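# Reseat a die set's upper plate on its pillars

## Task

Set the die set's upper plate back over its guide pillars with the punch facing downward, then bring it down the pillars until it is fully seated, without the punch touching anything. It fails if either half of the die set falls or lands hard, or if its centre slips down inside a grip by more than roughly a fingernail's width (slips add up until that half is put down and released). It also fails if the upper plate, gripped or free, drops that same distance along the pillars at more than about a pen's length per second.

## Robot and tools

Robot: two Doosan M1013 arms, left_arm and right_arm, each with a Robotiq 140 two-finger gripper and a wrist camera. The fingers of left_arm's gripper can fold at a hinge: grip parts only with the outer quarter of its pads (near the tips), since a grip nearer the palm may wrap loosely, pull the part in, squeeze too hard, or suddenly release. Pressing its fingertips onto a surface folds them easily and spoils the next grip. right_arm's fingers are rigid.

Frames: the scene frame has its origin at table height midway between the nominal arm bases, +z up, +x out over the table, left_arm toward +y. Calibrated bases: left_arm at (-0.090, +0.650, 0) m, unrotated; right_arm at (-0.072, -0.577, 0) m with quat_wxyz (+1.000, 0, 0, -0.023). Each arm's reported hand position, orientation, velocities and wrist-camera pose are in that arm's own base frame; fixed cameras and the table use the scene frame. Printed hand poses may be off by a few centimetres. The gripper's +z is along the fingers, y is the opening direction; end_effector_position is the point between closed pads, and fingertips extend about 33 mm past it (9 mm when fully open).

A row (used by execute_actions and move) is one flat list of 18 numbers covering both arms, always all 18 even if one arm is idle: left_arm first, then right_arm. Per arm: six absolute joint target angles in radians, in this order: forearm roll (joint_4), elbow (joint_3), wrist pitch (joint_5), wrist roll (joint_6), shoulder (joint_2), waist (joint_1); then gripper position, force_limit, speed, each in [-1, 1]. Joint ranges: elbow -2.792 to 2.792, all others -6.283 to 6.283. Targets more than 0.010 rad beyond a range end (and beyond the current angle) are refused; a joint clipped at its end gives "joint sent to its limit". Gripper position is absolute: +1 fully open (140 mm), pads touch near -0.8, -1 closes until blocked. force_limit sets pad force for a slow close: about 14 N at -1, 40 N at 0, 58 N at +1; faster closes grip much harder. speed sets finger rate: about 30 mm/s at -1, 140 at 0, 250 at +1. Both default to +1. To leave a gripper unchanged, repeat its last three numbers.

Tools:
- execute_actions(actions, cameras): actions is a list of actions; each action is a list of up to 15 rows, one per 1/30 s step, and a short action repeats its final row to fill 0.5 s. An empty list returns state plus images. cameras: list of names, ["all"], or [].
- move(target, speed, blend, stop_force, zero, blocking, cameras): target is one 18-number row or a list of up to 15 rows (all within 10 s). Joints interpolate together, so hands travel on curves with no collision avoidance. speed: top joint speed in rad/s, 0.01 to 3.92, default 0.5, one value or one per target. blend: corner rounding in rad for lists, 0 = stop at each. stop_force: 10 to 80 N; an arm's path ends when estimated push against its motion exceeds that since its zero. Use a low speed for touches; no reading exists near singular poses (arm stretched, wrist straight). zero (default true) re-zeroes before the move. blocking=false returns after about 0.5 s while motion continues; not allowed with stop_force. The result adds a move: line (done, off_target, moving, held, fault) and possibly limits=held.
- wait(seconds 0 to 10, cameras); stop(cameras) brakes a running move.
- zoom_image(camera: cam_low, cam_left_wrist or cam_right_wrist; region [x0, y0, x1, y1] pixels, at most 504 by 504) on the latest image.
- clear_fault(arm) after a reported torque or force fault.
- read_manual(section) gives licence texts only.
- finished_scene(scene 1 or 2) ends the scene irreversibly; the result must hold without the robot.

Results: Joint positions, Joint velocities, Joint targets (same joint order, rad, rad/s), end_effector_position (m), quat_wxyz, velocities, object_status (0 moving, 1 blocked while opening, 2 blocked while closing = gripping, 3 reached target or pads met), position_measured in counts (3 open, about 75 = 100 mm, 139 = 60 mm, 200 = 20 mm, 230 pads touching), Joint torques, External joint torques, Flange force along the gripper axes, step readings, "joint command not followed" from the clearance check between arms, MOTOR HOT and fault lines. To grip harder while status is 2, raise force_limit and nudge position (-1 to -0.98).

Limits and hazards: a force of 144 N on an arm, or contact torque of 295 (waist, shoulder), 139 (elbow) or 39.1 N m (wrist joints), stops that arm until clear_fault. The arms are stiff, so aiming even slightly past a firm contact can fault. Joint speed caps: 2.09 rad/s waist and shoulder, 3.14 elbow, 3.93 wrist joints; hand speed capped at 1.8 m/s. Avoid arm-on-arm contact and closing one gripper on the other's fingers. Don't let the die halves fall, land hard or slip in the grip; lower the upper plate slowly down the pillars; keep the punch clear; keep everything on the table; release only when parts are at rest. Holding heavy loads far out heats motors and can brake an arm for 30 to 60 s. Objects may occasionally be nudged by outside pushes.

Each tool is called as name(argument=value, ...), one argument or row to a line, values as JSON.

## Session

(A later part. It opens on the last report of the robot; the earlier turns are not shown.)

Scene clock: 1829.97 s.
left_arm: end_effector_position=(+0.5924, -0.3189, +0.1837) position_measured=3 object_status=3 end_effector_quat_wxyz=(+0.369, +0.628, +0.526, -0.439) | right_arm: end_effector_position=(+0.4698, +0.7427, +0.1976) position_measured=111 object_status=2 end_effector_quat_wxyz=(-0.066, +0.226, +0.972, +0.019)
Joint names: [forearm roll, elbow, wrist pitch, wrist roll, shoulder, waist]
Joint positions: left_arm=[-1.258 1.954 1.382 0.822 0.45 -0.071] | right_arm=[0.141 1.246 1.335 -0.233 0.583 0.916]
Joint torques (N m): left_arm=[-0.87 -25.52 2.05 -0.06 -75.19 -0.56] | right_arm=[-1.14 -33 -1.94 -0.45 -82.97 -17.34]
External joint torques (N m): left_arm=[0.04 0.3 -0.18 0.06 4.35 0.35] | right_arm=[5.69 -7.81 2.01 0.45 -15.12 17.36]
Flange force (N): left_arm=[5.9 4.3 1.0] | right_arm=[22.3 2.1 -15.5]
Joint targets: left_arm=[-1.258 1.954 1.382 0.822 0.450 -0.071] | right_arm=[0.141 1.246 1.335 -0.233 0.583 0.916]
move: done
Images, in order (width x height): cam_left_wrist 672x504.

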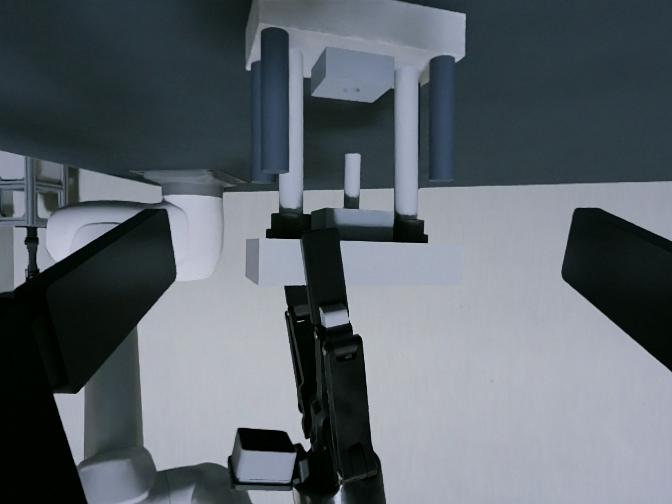

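move(
  target=[
    [-1.2581,1.9536,1.3822,0.8217,0.4497,-0.0706,1,1,-1,0.1406,1.2391,1.3445,-0.2328,0.5809,0.91582,-1,1,0.2],
    [-1.2581,1.9536,1.3822,0.8217,0.4497,-0.0706,1,1,-1,0.1659,1.2376,1.3489,-0.2521,0.5822,0.9049,-1,1,0.2],
  ],
  speed=0.02,
  cameras=["cam_left_wrist","cam_right_wrist"],
)

zoom_image(
  camera="cam_left_wrist",
  region=[350, 190, 450, 265],
)

zoom_image(
  camera="cam_left_wrist",
  region=[250, 190, 350, 265],
)

zoom_image(
  camera="cam_right_wrist",
  region=[330, 175, 410, 235],
)

move(
  target=[-0.8935,0.9488,2.0751,0.6835,0.9843,-0.2892,1,1,-1,0.1659,1.2376,1.3489,-0.2521,0.5822,0.9049,-1,1,0.2],
  speed=0.5,
  cameras=["cam_left_wrist"],
)

zoom_image(
  camera="cam_left_wrist",
  region=[370, 190, 450, 260],
)

zoom_image(
  camera="cam_left_wrist",
  region=[270, 190, 350, 260],
)

move(
  target=[-0.4829,0.5137,2.2182,0.8544,1.0561,-0.5513,1,1,-1,0.1659,1.2376,1.3489,-0.2521,0.5822,0.9049,-1,1,0.2],
  speed=0.5,
  cameras=["cam_left_wrist"],
)

zoom_image(
  camera="cam_left_wrist",
  region=[325, 215, 395, 270],
)

Scene clock: 1867.87 s.
left_arm: end_effector_position=(+0.5924, -0.3189, +0.1837) position_measured=3 object_status=3 end_effector_quat_wxyz=(+0.369, +0.628, +0.526, -0.439) | right_arm: end_effector_position=(+0.4712, +0.7423, +0.2045) position_measured=111 object_status=2 end_effector_quat_wxyz=(-0.078, +0.224, +0.971, +0.024)
Joint names: [forearm roll, elbow, wrist pitch, wrist roll, shoulder, waist]
Joint positions: left_arm=[-1.258 1.954 1.382 0.822 0.45 -0.071] | right_arm=[0.166 1.238 1.349 -0.252 0.582 0.905]
Joint torques (N m): left_arm=[-0.89 -25.61 2.07 -0.05 -75.17 -0.35] | right_arm=[4.38 -49.57 0.17 -0.18 -115.13 -0.37]
External joint torques (N m): left_arm=[0.07 0.52 -0.2 0.05 4.78 0.13] | right_arm=[0.22 8.77 -0.07 0.18 17.15 0.86]
Flange force (N): left_arm=[6.4 4.4 1.5] | right_arm=[-2.5 4.7 17.3]
Joint targets: left_arm=[-1.258 1.954 1.382 0.822 0.450 -0.071] | right_arm=[0.166 1.238 1.349 -0.252 0.582 0.905]
move: done
Images, in order (width x height): cam_left_wrist 672x504, cam_right_wrist 672x504.

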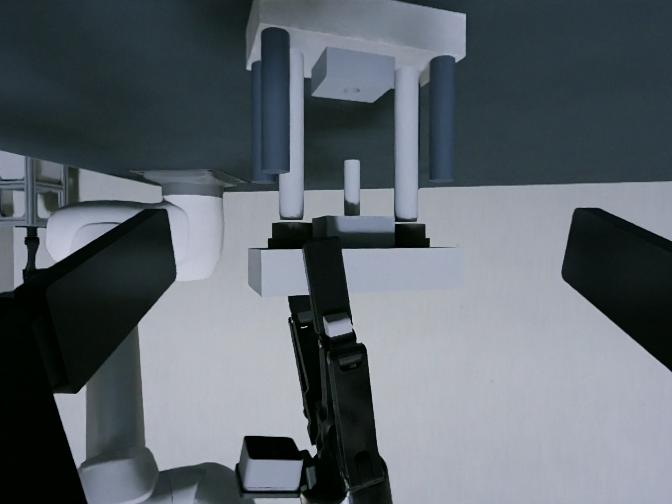

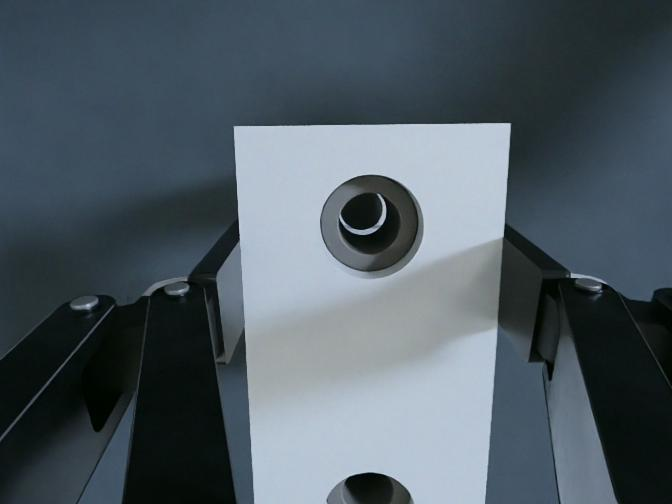

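Scaled by 5.040 from the camera's 672x504 image, which has a finer 960x720 frame.

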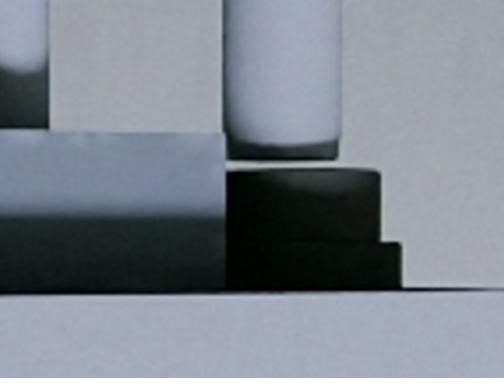

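Scaled by 5.040 from the camera's 672x504 image, which has a finer 960x720 frame.

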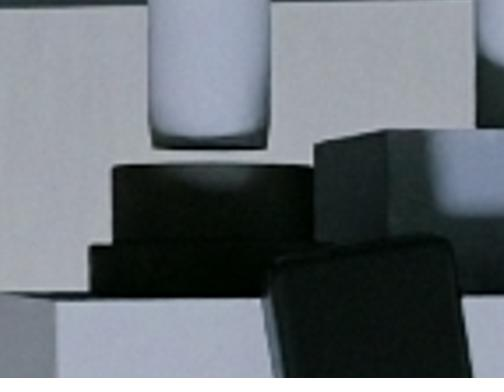

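Scaled by 6.300 from the camera's 672x504 image, which has a finer 960x720 frame.

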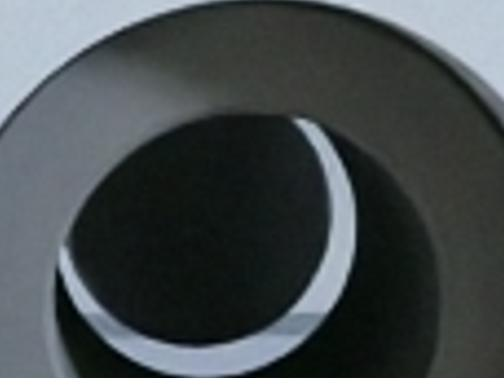

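Scene clock: 1870.27 s.
left_arm: end_effector_position=(+0.7351, -0.4195, +0.1838) position_measured=3 object_status=3 end_effector_quat_wxyz=(+0.148, +0.791, +0.212, -0.554) | right_arm: end_effector_position=(+0.4711, +0.7423, +0.2045) position_measured=111 object_status=2 end_effector_quat_wxyz=(-0.078, +0.224, +0.971, +0.024)
Joint names: [forearm roll, elbow, wrist pitch, wrist roll, shoulder, waist]
Joint positions: left_arm=[-0.893 0.949 2.075 0.684 0.984 -0.289] | right_arm=[0.166 1.238 1.349 -0.252 0.582 0.905]
Joint torques (N m): left_arm=[0.72 -37.52 1.79 -0.06 -129.63 -0.47] | right_arm=[4.43 -49.83 0.17 -0.24 -115.43 -0.64]
External joint torques (N m): left_arm=[0.06 0.84 -0.18 0.06 5.8 -0.24] | right_arm=[0.16 9.03 -0.08 0.24 17.6 0.54]
Flange force (N): left_arm=[6.2 5.3 -3.1] | right_arm=[-2.9 4.7 17.8]
Joint targets: left_arm=[-0.893 0.949 2.075 0.683 0.984 -0.289] | right_arm=[0.166 1.238 1.349 -0.252 0.582 0.905]
move: done
Images, in order (width x height): cam_left_wrist 672x504.

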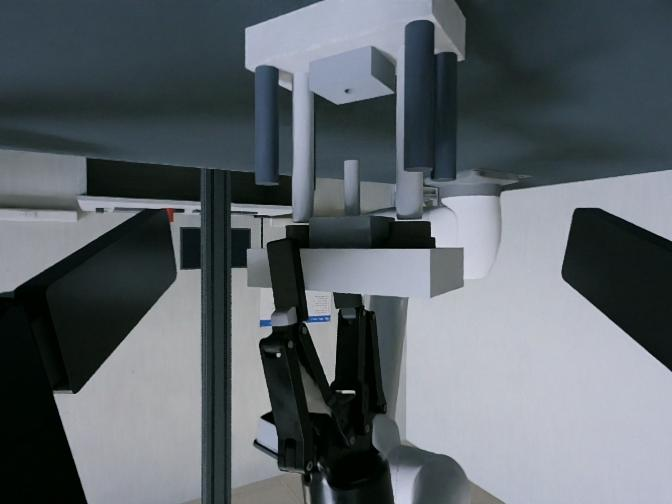

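Scaled by 6.300 from the camera's 672x504 image, which has a finer 960x720 frame.

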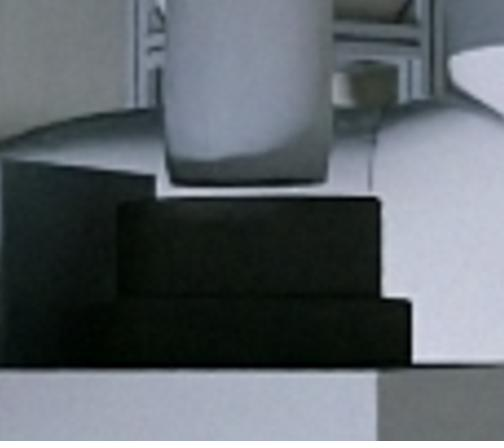

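Scaled by 6.300 from the camera's 672x504 image, which has a finer 960x720 frame.

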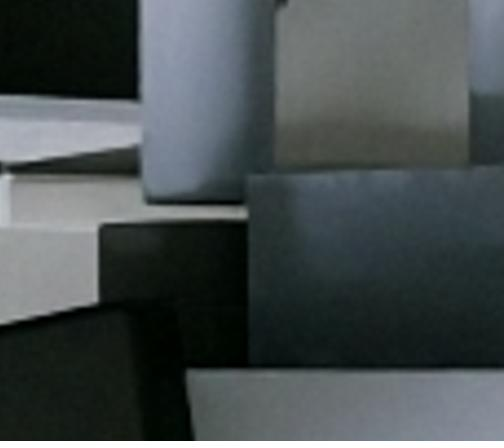

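Scene clock: 1871.53 s.
left_arm: end_effector_position=(+0.7188, -0.5460, +0.2230) position_measured=3 object_status=3 end_effector_quat_wxyz=(+0.000, +0.924, +0.000, -0.383) | right_arm: end_effector_position=(+0.4711, +0.7423, +0.2045) position_measured=111 object_status=2 end_effector_quat_wxyz=(-0.078, +0.224, +0.971, +0.024)
Joint names: [forearm roll, elbow, wrist pitch, wrist roll, shoulder, waist]
Joint positions: left_arm=[-0.483 0.514 2.218 0.854 1.056 -0.551] | right_arm=[0.166 1.238 1.349 -0.252 0.582 0.905]
Joint torques (N m): left_arm=[2.73 -41.87 1.6 -0.05 -137.73 -0.75] | right_arm=[4.41 -49.57 0.14 -0.22 -114.63 -1.34]
External joint torques (N m): left_arm=[0.06 1.2 -0.18 0.05 6.27 -0.61] | right_arm=[0.2 8.64 -0.05 0.22 16.46 1.15]
Flange force (N): left_arm=[0.0 0.0 0.0] | right_arm=[-1.9 4.0 16.9]
Joint targets: left_arm=[-0.483 0.514 2.218 0.854 1.056 -0.551] | right_arm=[0.166 1.238 1.349 -0.252 0.582 0.905]
move: done
Images, in order (width x height): cam_left_wrist 672x504.

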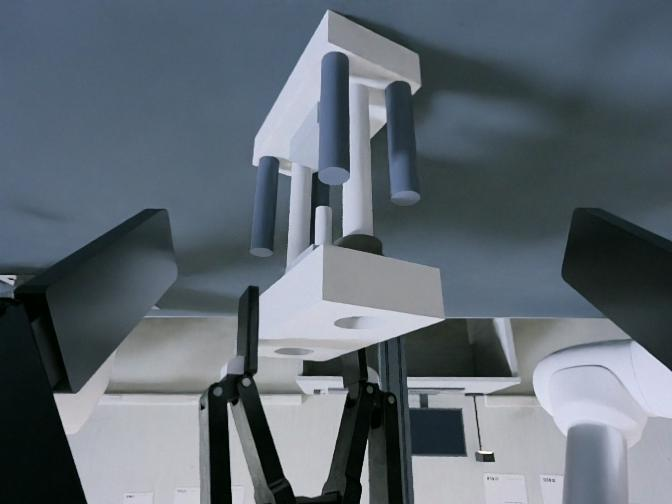

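Scaled by 7.200 from the camera's 672x504 image, which has a finer 960x720 frame.

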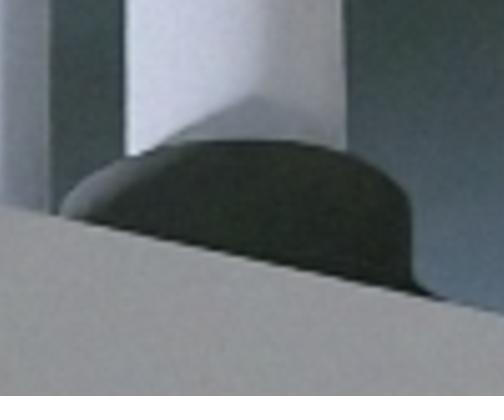

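move(
  target=[
    [-0.4829,0.5137,2.2182,0.8544,1.0561,-0.5513,1,1,-1,0.1659,1.2392,1.3481,-0.2568,0.5813,0.90508,-1,1,0.2],
    [-0.4829,0.5137,2.2182,0.8544,1.0561,-0.5513,1,1,-1,0.1659,1.2495,1.3338,-0.2578,0.5850,0.90508,-1,1,0.2],
  ],
  speed=0.01,
  stop_force=12,
  cameras=["cam_left_wrist","cam_right_wrist"],
)

zoom_image(
  camera="cam_left_wrist",
  region=[325, 215, 395, 270],
)

zoom_image(
  camera="cam_right_wrist",
  region=[330, 175, 410, 235],
)

Scene clock: 1905.63 s.
left_arm: end_effector_position=(+0.7188, -0.5461, +0.2232) position_measured=3 object_status=3 end_effector_quat_wxyz=(+0.000, +0.924, +0.000, -0.383) | right_arm: end_effector_position=(+0.4708, +0.7420, +0.2016) position_measured=111 object_status=2 end_effector_quat_wxyz=(-0.078, +0.222, +0.972, +0.024)
Joint names: [forearm roll, elbow, wrist pitch, wrist roll, shoulder, waist]
Joint positions: left_arm=[-0.483 0.514 2.218 0.854 1.056 -0.551] | right_arm=[0.166 1.243 1.343 -0.257 0.582 0.905]
Joint torques (N m): left_arm=[2.73 -41.89 1.61 -0.07 -137.87 -0.67] | right_arm=[4.65 -39.98 -0.17 -0.37 -98.63 -1.3]
External joint torques (N m): left_arm=[0.14 0.91 -0.17 0.07 5.46 0.71] | right_arm=[-0.06 -0.81 0.26 0.37 0.55 1.29]
Flange force (N): left_arm=[0.0 0.0 0.0] | right_arm=[1.3 3.8 -1.0]
Joint targets: left_arm=[-0.483 0.514 2.218 0.854 1.056 -0.551] | right_arm=[0.166 1.243 1.343 -0.257 0.582 0.905]
move: contact (right_arm); path passed 1 of 2 targets
Images, in order (width x height): cam_left_wrist 672x504, cam_right_wrist 672x504.

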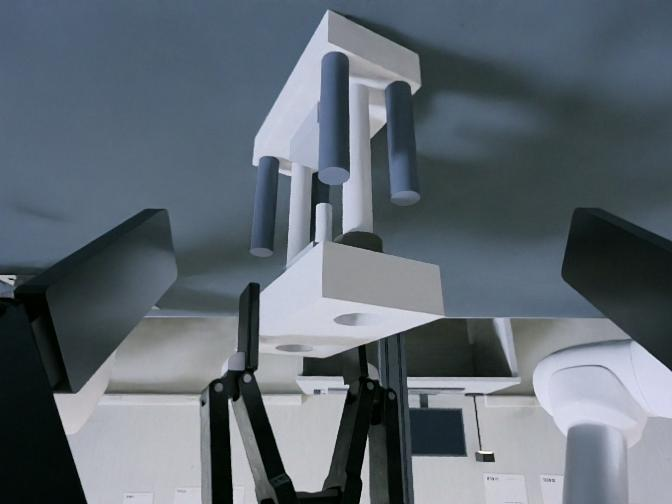

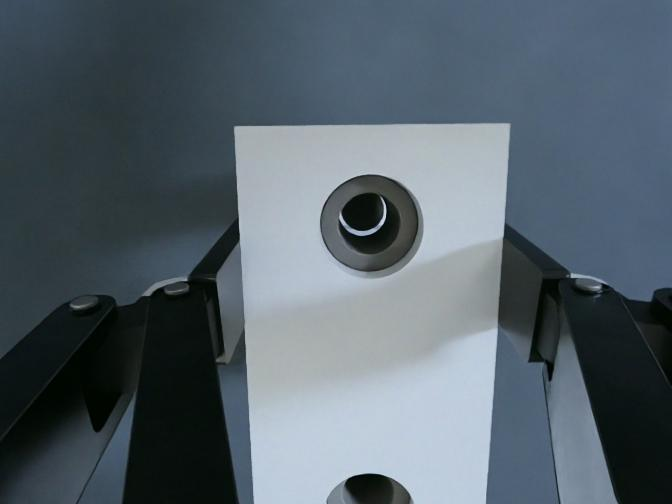

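Scaled by 7.200 from the camera's 672x504 image, which has a finer 960x720 frame.

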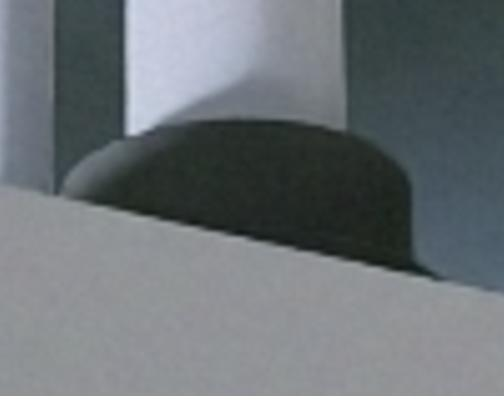

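Scaled by 6.300 from the camera's 672x504 image, which has a finer 960x720 frame.

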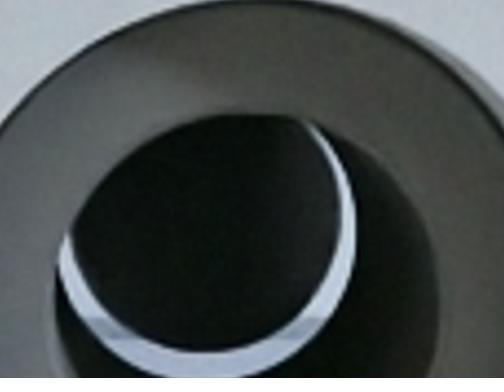

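move(
  target=[
    [-0.4829,0.5137,2.2182,0.8544,1.0561,-0.5513,1,1,-1,0.1659,1.2405,1.3463,-0.2563,0.5817,0.90564,-1,1,0.2],
    [-0.4829,0.5137,2.2182,0.8544,1.0561,-0.5513,1,1,-1,0.1659,1.2495,1.3338,-0.2572,0.5850,0.90564,-1,1,0.2],
  ],
  speed=0.01,
  stop_force=14,
  cameras=["cam_left_wrist","cam_right_wrist"],
)

zoom_image(
  camera="cam_left_wrist",
  region=[240, 180, 450, 370],
)

zoom_image(
  camera="cam_right_wrist",
  region=[330, 175, 410, 235],
)

Scene clock: 1918.90 s.
left_arm: end_effector_position=(+0.7188, -0.5461, +0.2232) position_measured=3 object_status=3 end_effector_quat_wxyz=(+0.000, +0.924, +0.000, -0.383) | right_arm: end_effector_position=(+0.4704, +0.7421, +0.2026) position_measured=111 object_status=2 end_effector_quat_wxyz=(-0.078, +0.221, +0.972, +0.024)
Joint names: [forearm roll, elbow, wrist pitch, wrist roll, shoulder, waist]
Joint positions: left_arm=[-0.483 0.514 2.218 0.854 1.056 -0.551] | right_arm=[0.166 1.241 1.346 -0.257 0.582 0.905]
Joint torques (N m): left_arm=[2.74 -41.86 1.6 -0.05 -138.04 -0.43] | right_arm=[4.47 -49.25 0.16 -0.33 -114.54 -1.36]
External joint torques (N m): left_arm=[0.09 1.22 -0.18 0.05 6.65 -0.03] | right_arm=[0.13 8.4 -0.06 0.33 16.4 1.23]
Flange force (N): left_arm=[0.0 0.0 0.0] | right_arm=[-1.8 4.6 16.7]
Joint targets: left_arm=[-0.483 0.514 2.218 0.854 1.056 -0.551] | right_arm=[0.166 1.241 1.346 -0.257 0.582 0.905]
move: contact (right_arm); path passed 0 of 2 targets; right_arm: the wrist pitch is farthest, 0.012 rad from its target
Images, in order (width x height): cam_left_wrist 672x504, cam_right_wrist 672x504.

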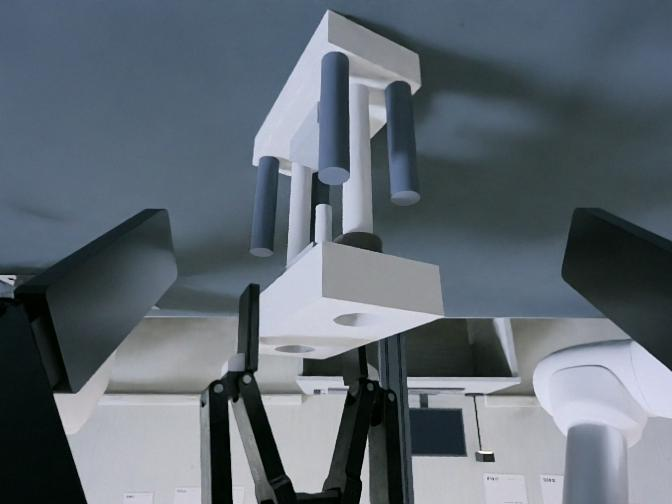

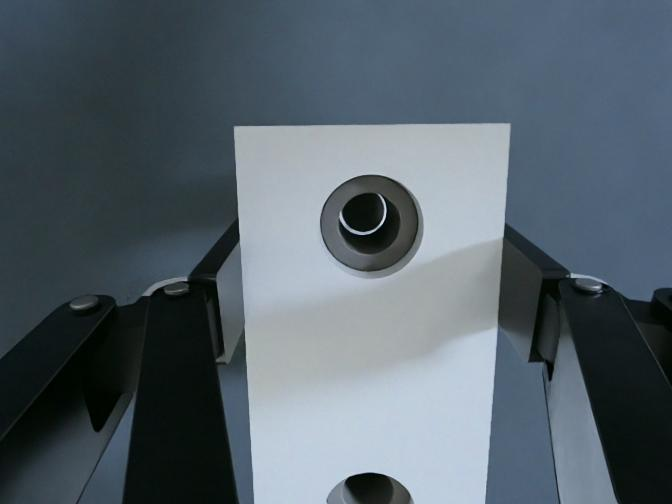

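Scaled by 2.400 from the camera's 672x504 image, which has a finer 960x720 frame.

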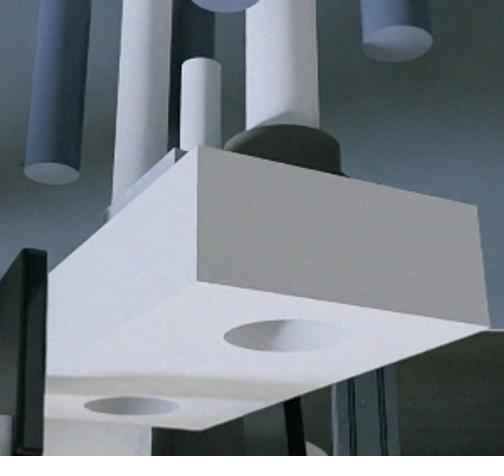

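Scaled by 6.300 from the camera's 672x504 image, which has a finer 960x720 frame.

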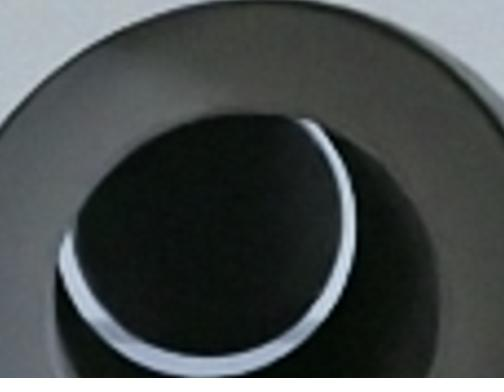

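move(
  target=[-0.4829,0.5137,2.2182,0.8544,1.0561,-0.5513,1,1,-1,0.1659,1.2495,1.3338,-0.2572,0.5850,0.90564,-1,1,0.2],
  speed=0.01,
  stop_force=14,
  cameras=["cam_left_wrist","cam_right_wrist"],
)

zoom_image(
  camera="cam_left_wrist",
  region=[240, 180, 450, 370],
)

zoom_image(
  camera="cam_right_wrist",
  region=[330, 175, 410, 235],
)

Scene clock: 1933.60 s.
left_arm: end_effector_position=(+0.7188, -0.5461, +0.2232) position_measured=3 object_status=3 end_effector_quat_wxyz=(+0.000, +0.924, +0.000, -0.383) | right_arm: end_effector_position=(+0.4705, +0.7421, +0.2016) position_measured=111 object_status=2 end_effector_quat_wxyz=(-0.078, +0.221, +0.972, +0.024)
Joint names: [forearm roll, elbow, wrist pitch, wrist roll, shoulder, waist]
Joint positions: left_arm=[-0.483 0.514 2.218 0.854 1.056 -0.551] | right_arm=[0.166 1.243 1.343 -0.257 0.582 0.905]
Joint torques (N m): left_arm=[2.74 -41.89 1.59 -0.05 -137.96 -0.63] | right_arm=[4.56 -39.9 0.03 -0.34 -98.86 -1.51]
External joint torques (N m): left_arm=[0.15 1.16 -0.16 0.05 6.25 1.48] | right_arm=[0.04 -0.97 0.06 0.34 0.78 1.22]
Flange force (N): left_arm=[0.0 0.0 0.0] | right_arm=[1.1 4.3 -0.7]
Joint targets: left_arm=[-0.483 0.514 2.218 0.854 1.056 -0.551] | right_arm=[0.166 1.243 1.343 -0.257 0.582 0.905]
move: contact (right_arm)
Images, in order (width x height): cam_left_wrist 672x504, cam_right_wrist 672x504.

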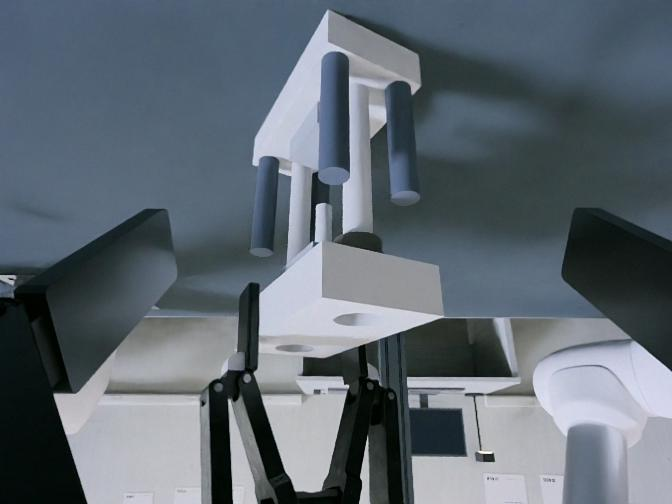

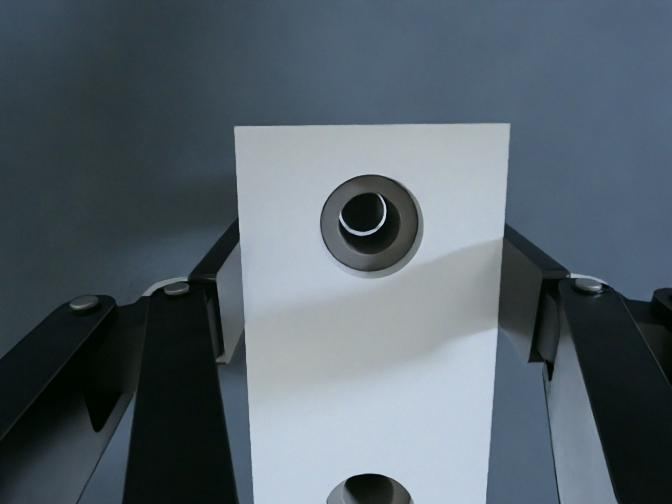

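Scaled by 2.400 from the camera's 672x504 image, which has a finer 960x720 frame.

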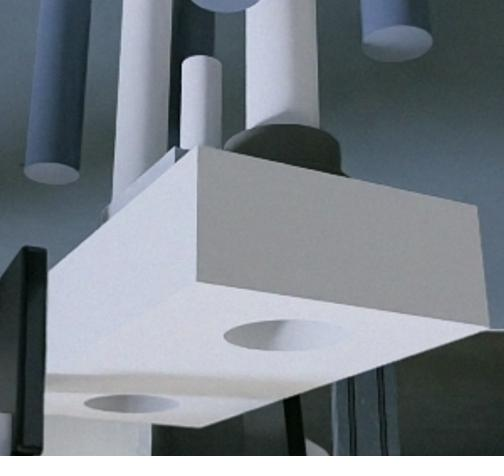

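Scaled by 6.300 from the camera's 672x504 image, which has a finer 960x720 frame.

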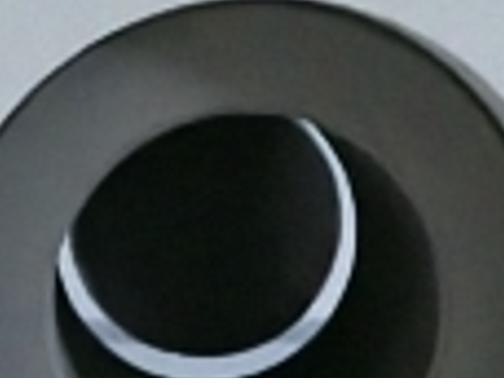

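move(
  target=[-0.4829,0.5137,2.2182,0.8544,1.0561,-0.5513,1,1,-1,0.1659,1.2400,1.3470,-0.2558,0.5815,0.9062,-1,1,0.2],
  speed=0.02,
)

move(
  target=[-0.4829,0.5137,2.2182,0.8544,1.0561,-0.5513,1,1,-1,0.1659,1.2495,1.3338,-0.2566,0.5850,0.9062,-1,1,0.2],
  speed=0.01,
  stop_force=14,
  cameras=["cam_left_wrist","cam_right_wrist"],
)

zoom_image(
  camera="cam_left_wrist",
  region=[240, 180, 450, 370],
)

zoom_image(
  camera="cam_right_wrist",
  region=[330, 175, 410, 235],
)

Scene clock: 1945.50 s.
left_arm: end_effector_position=(+0.7188, -0.5461, +0.2232) position_measured=3 object_status=3 end_effector_quat_wxyz=(+0.000, +0.924, +0.000, -0.383) | right_arm: end_effector_position=(+0.4699, +0.7425, +0.2038) position_measured=111 object_status=2 end_effector_quat_wxyz=(-0.078, +0.221, +0.972, +0.024)
Joint names: [forearm roll, elbow, wrist pitch, wrist roll, shoulder, waist]
Joint positions: left_arm=[-0.483 0.514 2.218 0.854 1.056 -0.551] | right_arm=[0.166 1.24 1.347 -0.256 0.582 0.906]
Joint torques (N m): left_arm=[2.73 -41.96 1.59 -0.04 -138.08 -0.46] | right_arm=[4.52 -49.39 0.1 -0.31 -114.97 -1.11]
External joint torques (N m): left_arm=[0.11 1.53 -0.17 0.04 7.33 0.48] | right_arm=[0.08 8.63 -0.01 0.32 17.17 1.12]
Flange force (N): left_arm=[0.0 0.0 0.0] | right_arm=[-2.1 5.3 17.1]
Joint targets: left_arm=[-0.483 0.514 2.218 0.854 1.056 -0.551] | right_arm=[0.166 1.240 1.347 -0.256 0.581 0.906]
move: done

Scene clock: 1946.47 s.
left_arm: end_effector_position=(+0.7188, -0.5461, +0.2232) position_measured=3 object_status=3 end_effector_quat_wxyz=(+0.000, +0.924, +0.000, -0.383) | right_arm: end_effector_position=(+0.4700, +0.7425, +0.2016) position_measured=111 object_status=2 end_effector_quat_wxyz=(-0.078, +0.222, +0.972, +0.024)
Joint names: [forearm roll, elbow, wrist pitch, wrist roll, shoulder, waist]
Joint positions: left_arm=[-0.483 0.514 2.218 0.854 1.056 -0.551] | right_arm=[0.166 1.243 1.343 -0.256 0.582 0.906]
Joint torques (N m): left_arm=[2.72 -41.82 1.6 -0.09 -138.02 -0.54] | right_arm=[4.83 -40.1 -0.08 -0.35 -98.56 -1.83]
External joint torques (N m): left_arm=[0.14 1.11 -0.18 0.09 6.45 0.46] | right_arm=[-0.27 -0.42 0.17 0.35 1.45 1.79]
Flange force (N): left_arm=[0.0 0.0 0.0] | right_arm=[1.7 4.2 0.1]
Joint targets: left_arm=[-0.483 0.514 2.218 0.854 1.056 -0.551] | right_arm=[0.166 1.243 1.343 -0.256 0.582 0.906]
move: contact (right_arm)
Images, in order (width x height): cam_left_wrist 672x504, cam_right_wrist 672x504.

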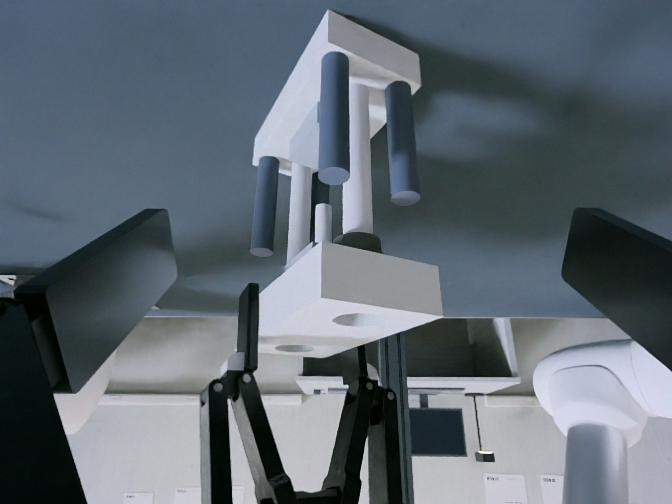

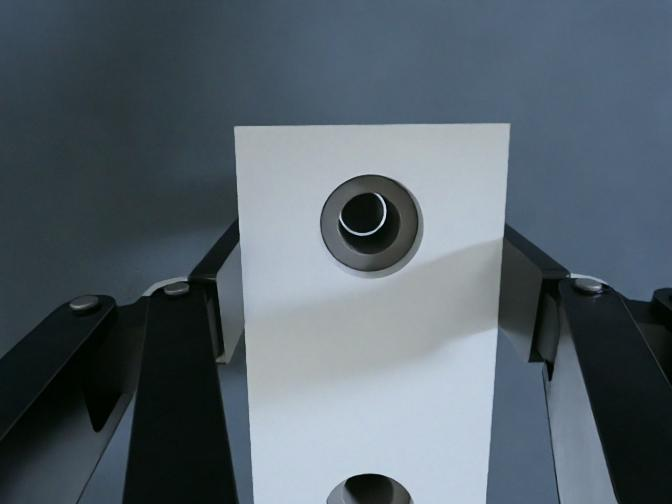

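Scaled by 2.400 from the camera's 672x504 image, which has a finer 960x720 frame.

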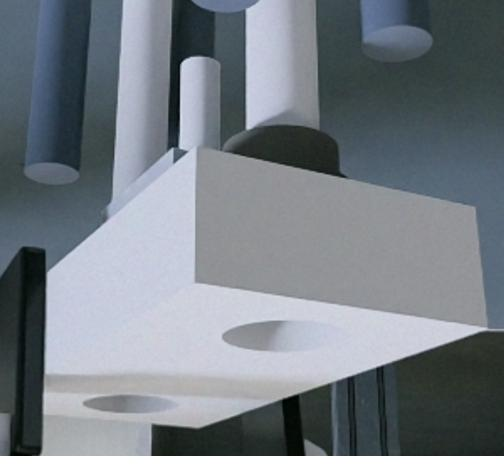

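Scaled by 6.300 from the camera's 672x504 image, which has a finer 960x720 frame.

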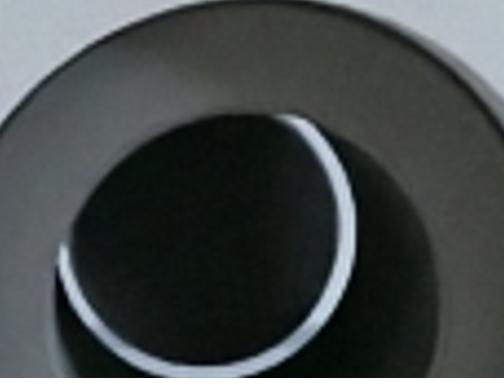

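move(
  target=[-0.4829,0.5137,2.2182,0.8544,1.0561,-0.5513,1,1,-1,0.16277,1.22929,1.36158,-0.2527,0.58865,0.90712,-1,1,0.2],
  speed=0.02,
  cameras=["cam_left_wrist","cam_right_wrist"],
)

zoom_image(
  camera="cam_left_wrist",
  region=[325, 215, 395, 270],
)

zoom_image(
  camera="cam_right_wrist",
  region=[330, 175, 410, 235],
)

move(
  target=[-0.8935,0.9488,2.0751,0.6835,0.9843,-0.2892,1,1,-1,0.16277,1.22929,1.36158,-0.2527,0.58865,0.90712,-1,1,0.2],
  speed=0.5,
  cameras=["cam_left_wrist"],
)

zoom_image(
  camera="cam_left_wrist",
  region=[370, 190, 450, 260],
)

zoom_image(
  camera="cam_left_wrist",
  region=[270, 190, 350, 260],
)

move(
  target=[-1.2581,1.9536,1.3822,0.8217,0.4497,-0.0706,1,1,-1,0.16277,1.22929,1.36158,-0.2527,0.58865,0.90712,-1,1,0.2],
  speed=0.5,
  cameras=["cam_left_wrist"],
)

zoom_image(
  camera="cam_left_wrist",
  region=[350, 190, 450, 265],
)

zoom_image(
  camera="cam_left_wrist",
  region=[250, 190, 350, 265],
)

Scene clock: 2005.63 s.
left_arm: end_effector_position=(+0.7188, -0.5461, +0.2232) position_measured=3 object_status=3 end_effector_quat_wxyz=(+0.000, +0.924, +0.000, -0.383) | right_arm: end_effector_position=(+0.4701, +0.7428, +0.2033) position_measured=111 object_status=2 end_effector_quat_wxyz=(-0.079, +0.221, +0.972, +0.018)
Joint names: [forearm roll, elbow, wrist pitch, wrist roll, shoulder, waist]
Joint positions: left_arm=[-0.483 0.514 2.218 0.854 1.056 -0.551] | right_arm=[0.163 1.229 1.362 -0.253 0.589 0.907]
Joint torques (N m): left_arm=[2.75 -41.92 1.6 -0.05 -138 -0.63] | right_arm=[4.43 -49.22 0.18 -0.33 -116.17 -1]
External joint torques (N m): left_arm=[0.1 1.31 -0.17 0.05 6.64 1.05] | right_arm=[0.18 8.27 -0.06 0.33 17.44 0.62]
Flange force (N): left_arm=[0.0 0.0 0.0] | right_arm=[-2.8 6.6 16.7]
Joint targets: left_arm=[-0.483 0.514 2.218 0.854 1.056 -0.551] | right_arm=[0.163 1.229 1.362 -0.253 0.589 0.907]
move: done
Images, in order (width x height): cam_left_wrist 672x504, cam_right_wrist 672x504.

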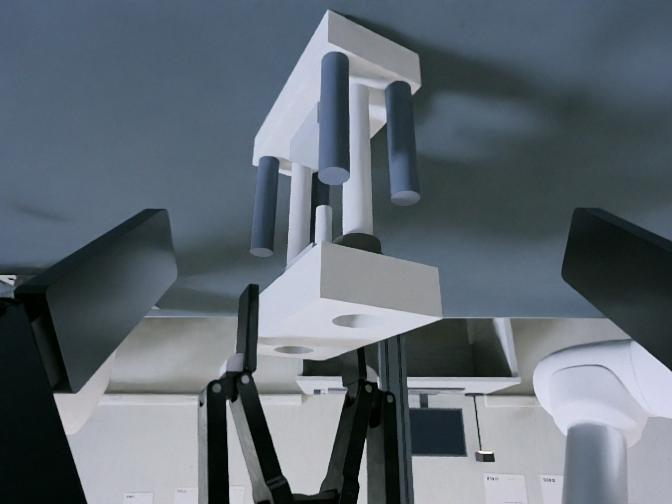

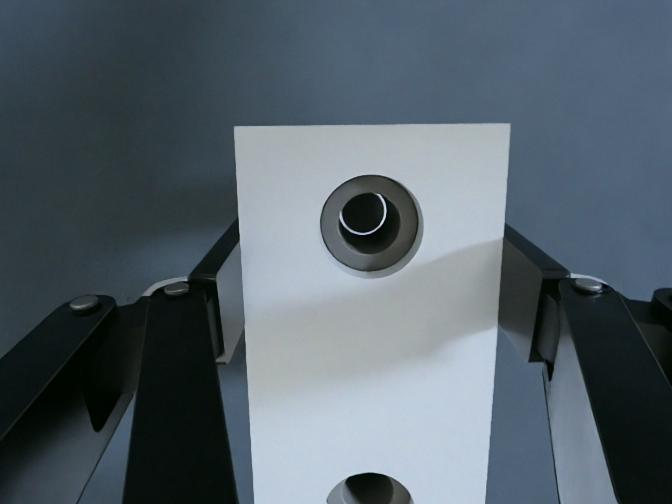

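Scaled by 7.200 from the camera's 672x504 image, which has a finer 960x720 frame.

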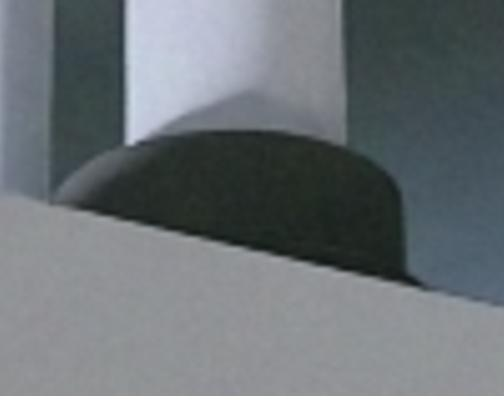

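Scaled by 6.300 from the camera's 672x504 image, which has a finer 960x720 frame.

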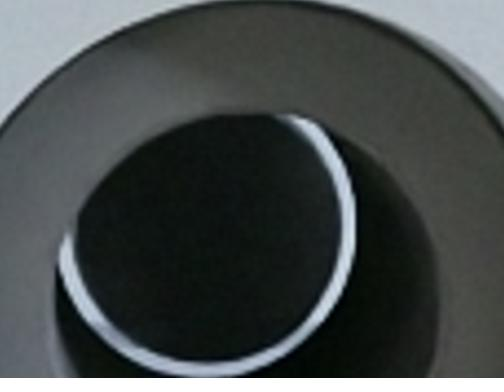

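Scene clock: 2006.90 s.
left_arm: end_effector_position=(+0.7351, -0.4195, +0.1840) position_measured=3 object_status=3 end_effector_quat_wxyz=(+0.148, +0.791, +0.212, -0.554) | right_arm: end_effector_position=(+0.4701, +0.7428, +0.2033) position_measured=111 object_status=2 end_effector_quat_wxyz=(-0.079, +0.221, +0.972, +0.018)
Joint names: [forearm roll, elbow, wrist pitch, wrist roll, shoulder, waist]
Joint positions: left_arm=[-0.893 0.949 2.075 0.684 0.984 -0.289] | right_arm=[0.163 1.229 1.362 -0.253 0.589 0.907]
Joint torques (N m): left_arm=[0.72 -37.55 1.81 -0.06 -129.57 -0.42] | right_arm=[4.4 -49.65 0.25 -0.27 -115.28 -0.55]
External joint torques (N m): left_arm=[0.06 0.99 -0.21 0.06 6.1 -0.48] | right_arm=[0.23 8.6 -0.13 0.27 16.21 0.33]
Flange force (N): left_arm=[6.4 5.5 -2.8] | right_arm=[-2.7 3.6 16.7]
Joint targets: left_arm=[-0.893 0.949 2.075 0.683 0.984 -0.289] | right_arm=[0.163 1.229 1.362 -0.253 0.589 0.907]
move: done
Images, in order (width x height): cam_left_wrist 672x504.

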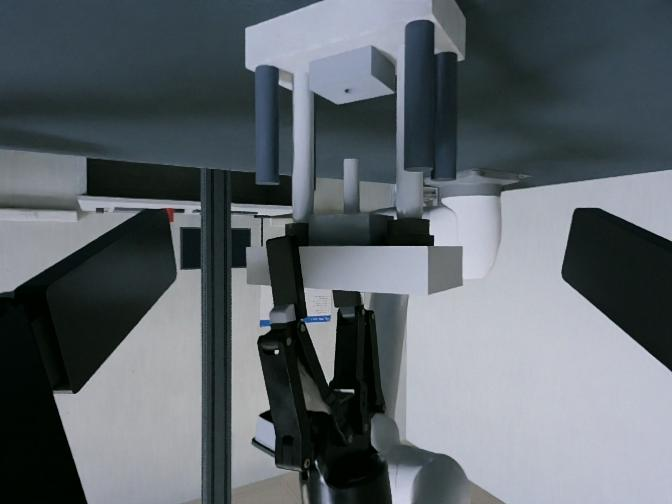

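Scaled by 6.300 from the camera's 672x504 image, which has a finer 960x720 frame.

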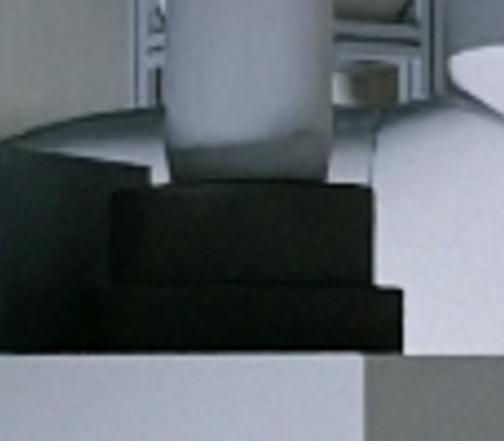

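Scaled by 6.300 from the camera's 672x504 image, which has a finer 960x720 frame.

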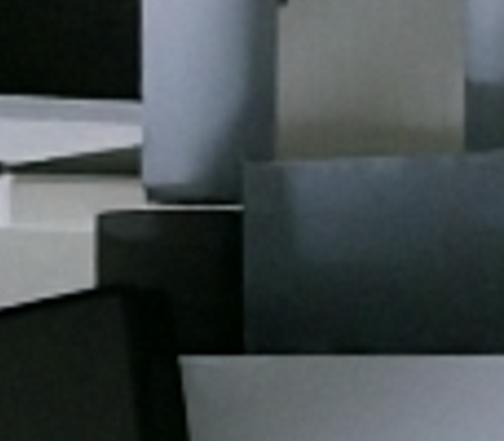

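Scene clock: 2009.30 s.
left_arm: end_effector_position=(+0.5924, -0.3189, +0.1837) position_measured=3 object_status=3 end_effector_quat_wxyz=(+0.369, +0.628, +0.526, -0.439) | right_arm: end_effector_position=(+0.4701, +0.7428, +0.2033) position_measured=111 object_status=2 end_effector_quat_wxyz=(-0.079, +0.221, +0.972, +0.018)
Joint names: [forearm roll, elbow, wrist pitch, wrist roll, shoulder, waist]
Joint positions: left_arm=[-1.258 1.954 1.382 0.822 0.45 -0.071] | right_arm=[0.163 1.229 1.362 -0.253 0.589 0.907]
Joint torques (N m): left_arm=[-0.88 -25.33 2.05 -0.05 -75.18 -0.72] | right_arm=[4.32 -49.55 0.18 -0.29 -115.78 -0.95]
External joint torques (N m): left_arm=[0.06 0.1 -0.17 0.05 4.24 0.66] | right_arm=[0.29 8.58 -0.06 0.29 16.85 1.16]
Flange force (N): left_arm=[5.9 4.5 0.4] | right_arm=[-2.0 4.9 17.0]
Joint targets: left_arm=[-1.258 1.954 1.382 0.822 0.450 -0.071] | right_arm=[0.163 1.229 1.362 -0.253 0.589 0.907]
move: done
Images, in order (width x height): cam_left_wrist 672x504.

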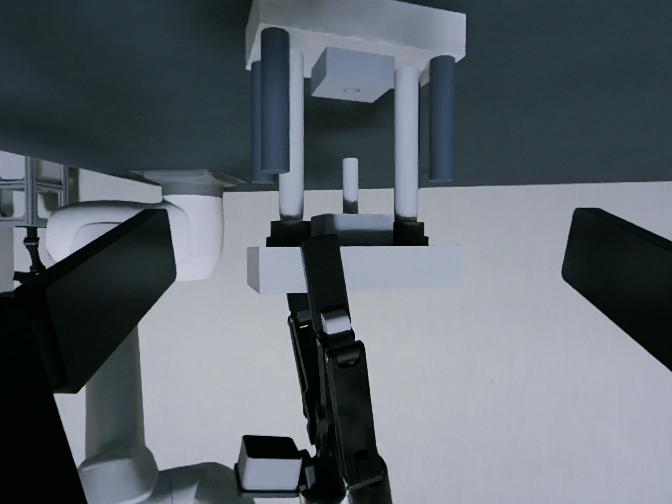

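Scaled by 5.040 from the camera's 672x504 image, which has a finer 960x720 frame.

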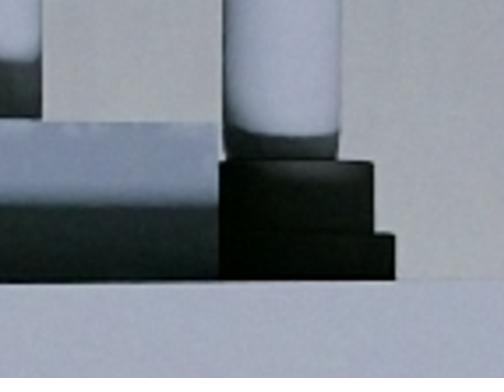

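Scaled by 5.040 from the camera's 672x504 image, which has a finer 960x720 frame.

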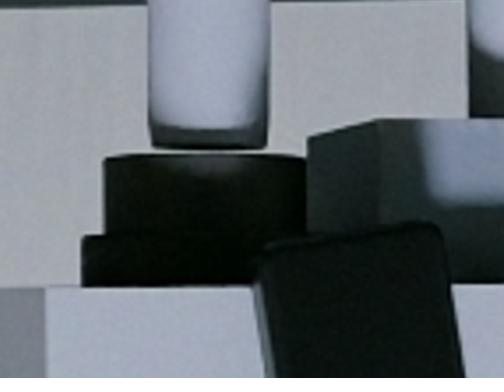

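move(
  target=[
    [-1.2581,1.9536,1.3822,0.8217,0.4497,-0.0706,1,1,-1,0.16277,1.22894,1.36173,-0.2534,0.58885,0.90645,-1,1,0.2],
    [-1.2581,1.9536,1.3822,0.8217,0.4497,-0.0706,1,1,-1,0.1631,1.23752,1.35013,-0.2542,0.59201,0.90645,-1,1,0.2],
  ],
  speed=0.01,
  stop_force=14,
  cameras=["cam_left_wrist","cam_right_wrist"],
)

zoom_image(
  camera="cam_left_wrist",
  region=[250, 180, 450, 320],
)

zoom_image(
  camera="cam_right_wrist",
  region=[330, 175, 410, 235],
)

Scene clock: 2031.73 s.
left_arm: end_effector_position=(+0.5924, -0.3189, +0.1837) position_measured=3 object_status=3 end_effector_quat_wxyz=(+0.369, +0.628, +0.526, -0.439) | right_arm: end_effector_position=(+0.4708, +0.7426, +0.2015) position_measured=111 object_status=2 end_effector_quat_wxyz=(-0.079, +0.221, +0.972, +0.018)
Joint names: [forearm roll, elbow, wrist pitch, wrist roll, shoulder, waist]
Joint positions: left_arm=[-1.258 1.954 1.382 0.822 0.45 -0.071] | right_arm=[0.163 1.231 1.359 -0.254 0.59 0.906]
Joint torques (N m): left_arm=[-0.9 -25.57 2.08 -0.06 -75.33 -0.37] | right_arm=[4.42 -39.43 -0.04 -0.4 -98.8 -2.89]
External joint torques (N m): left_arm=[0.07 0.54 -0.22 0.06 5.24 0.2] | right_arm=[0.18 -1.3 0.17 0.4 0.25 3.31]
Flange force (N): left_arm=[7.1 4.9 1.6] | right_arm=[3.6 5.0 -1.2]
Joint targets: left_arm=[-1.258 1.954 1.382 0.822 0.450 -0.071] | right_arm=[0.163 1.231 1.359 -0.254 0.590 0.906]
move: contact (right_arm); path passed 1 of 2 targets
Images, in order (width x height): cam_left_wrist 672x504, cam_right_wrist 672x504.

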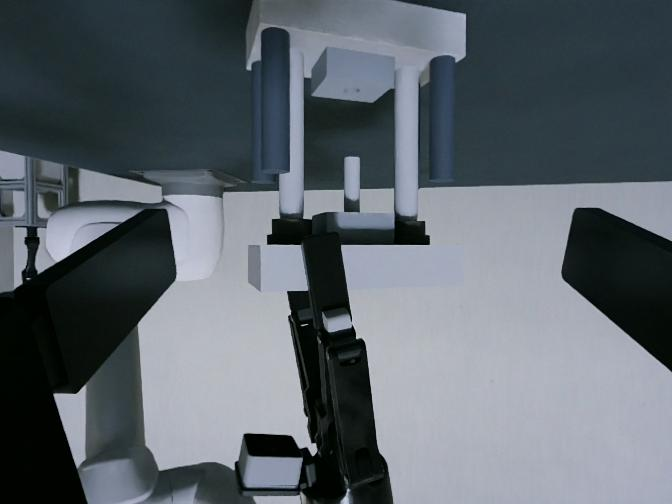

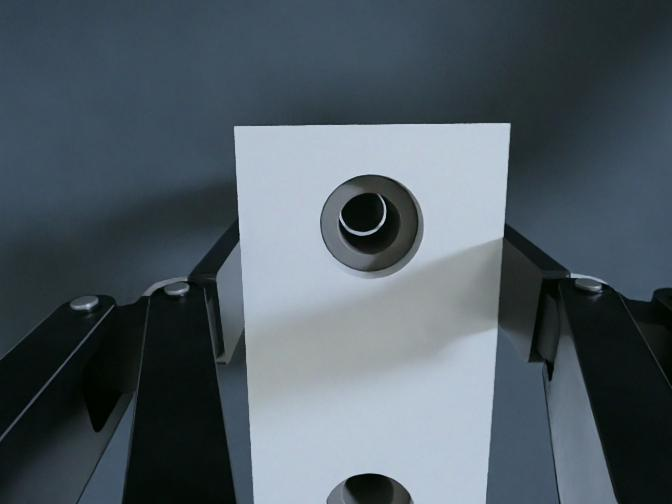

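Scaled by 2.520 from the camera's 672x504 image, which has a finer 960x720 frame.

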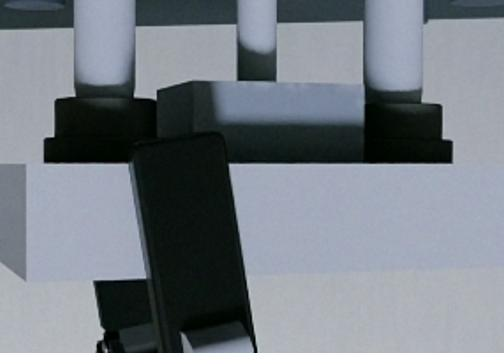

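Scaled by 6.300 from the camera's 672x504 image, which has a finer 960x720 frame.

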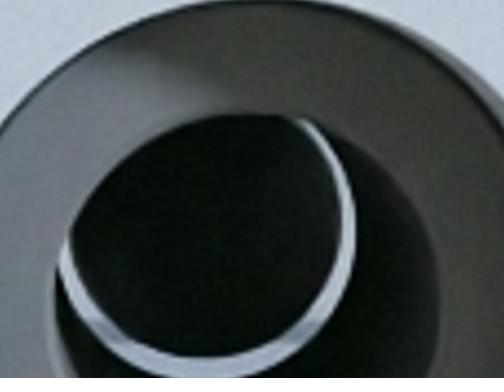

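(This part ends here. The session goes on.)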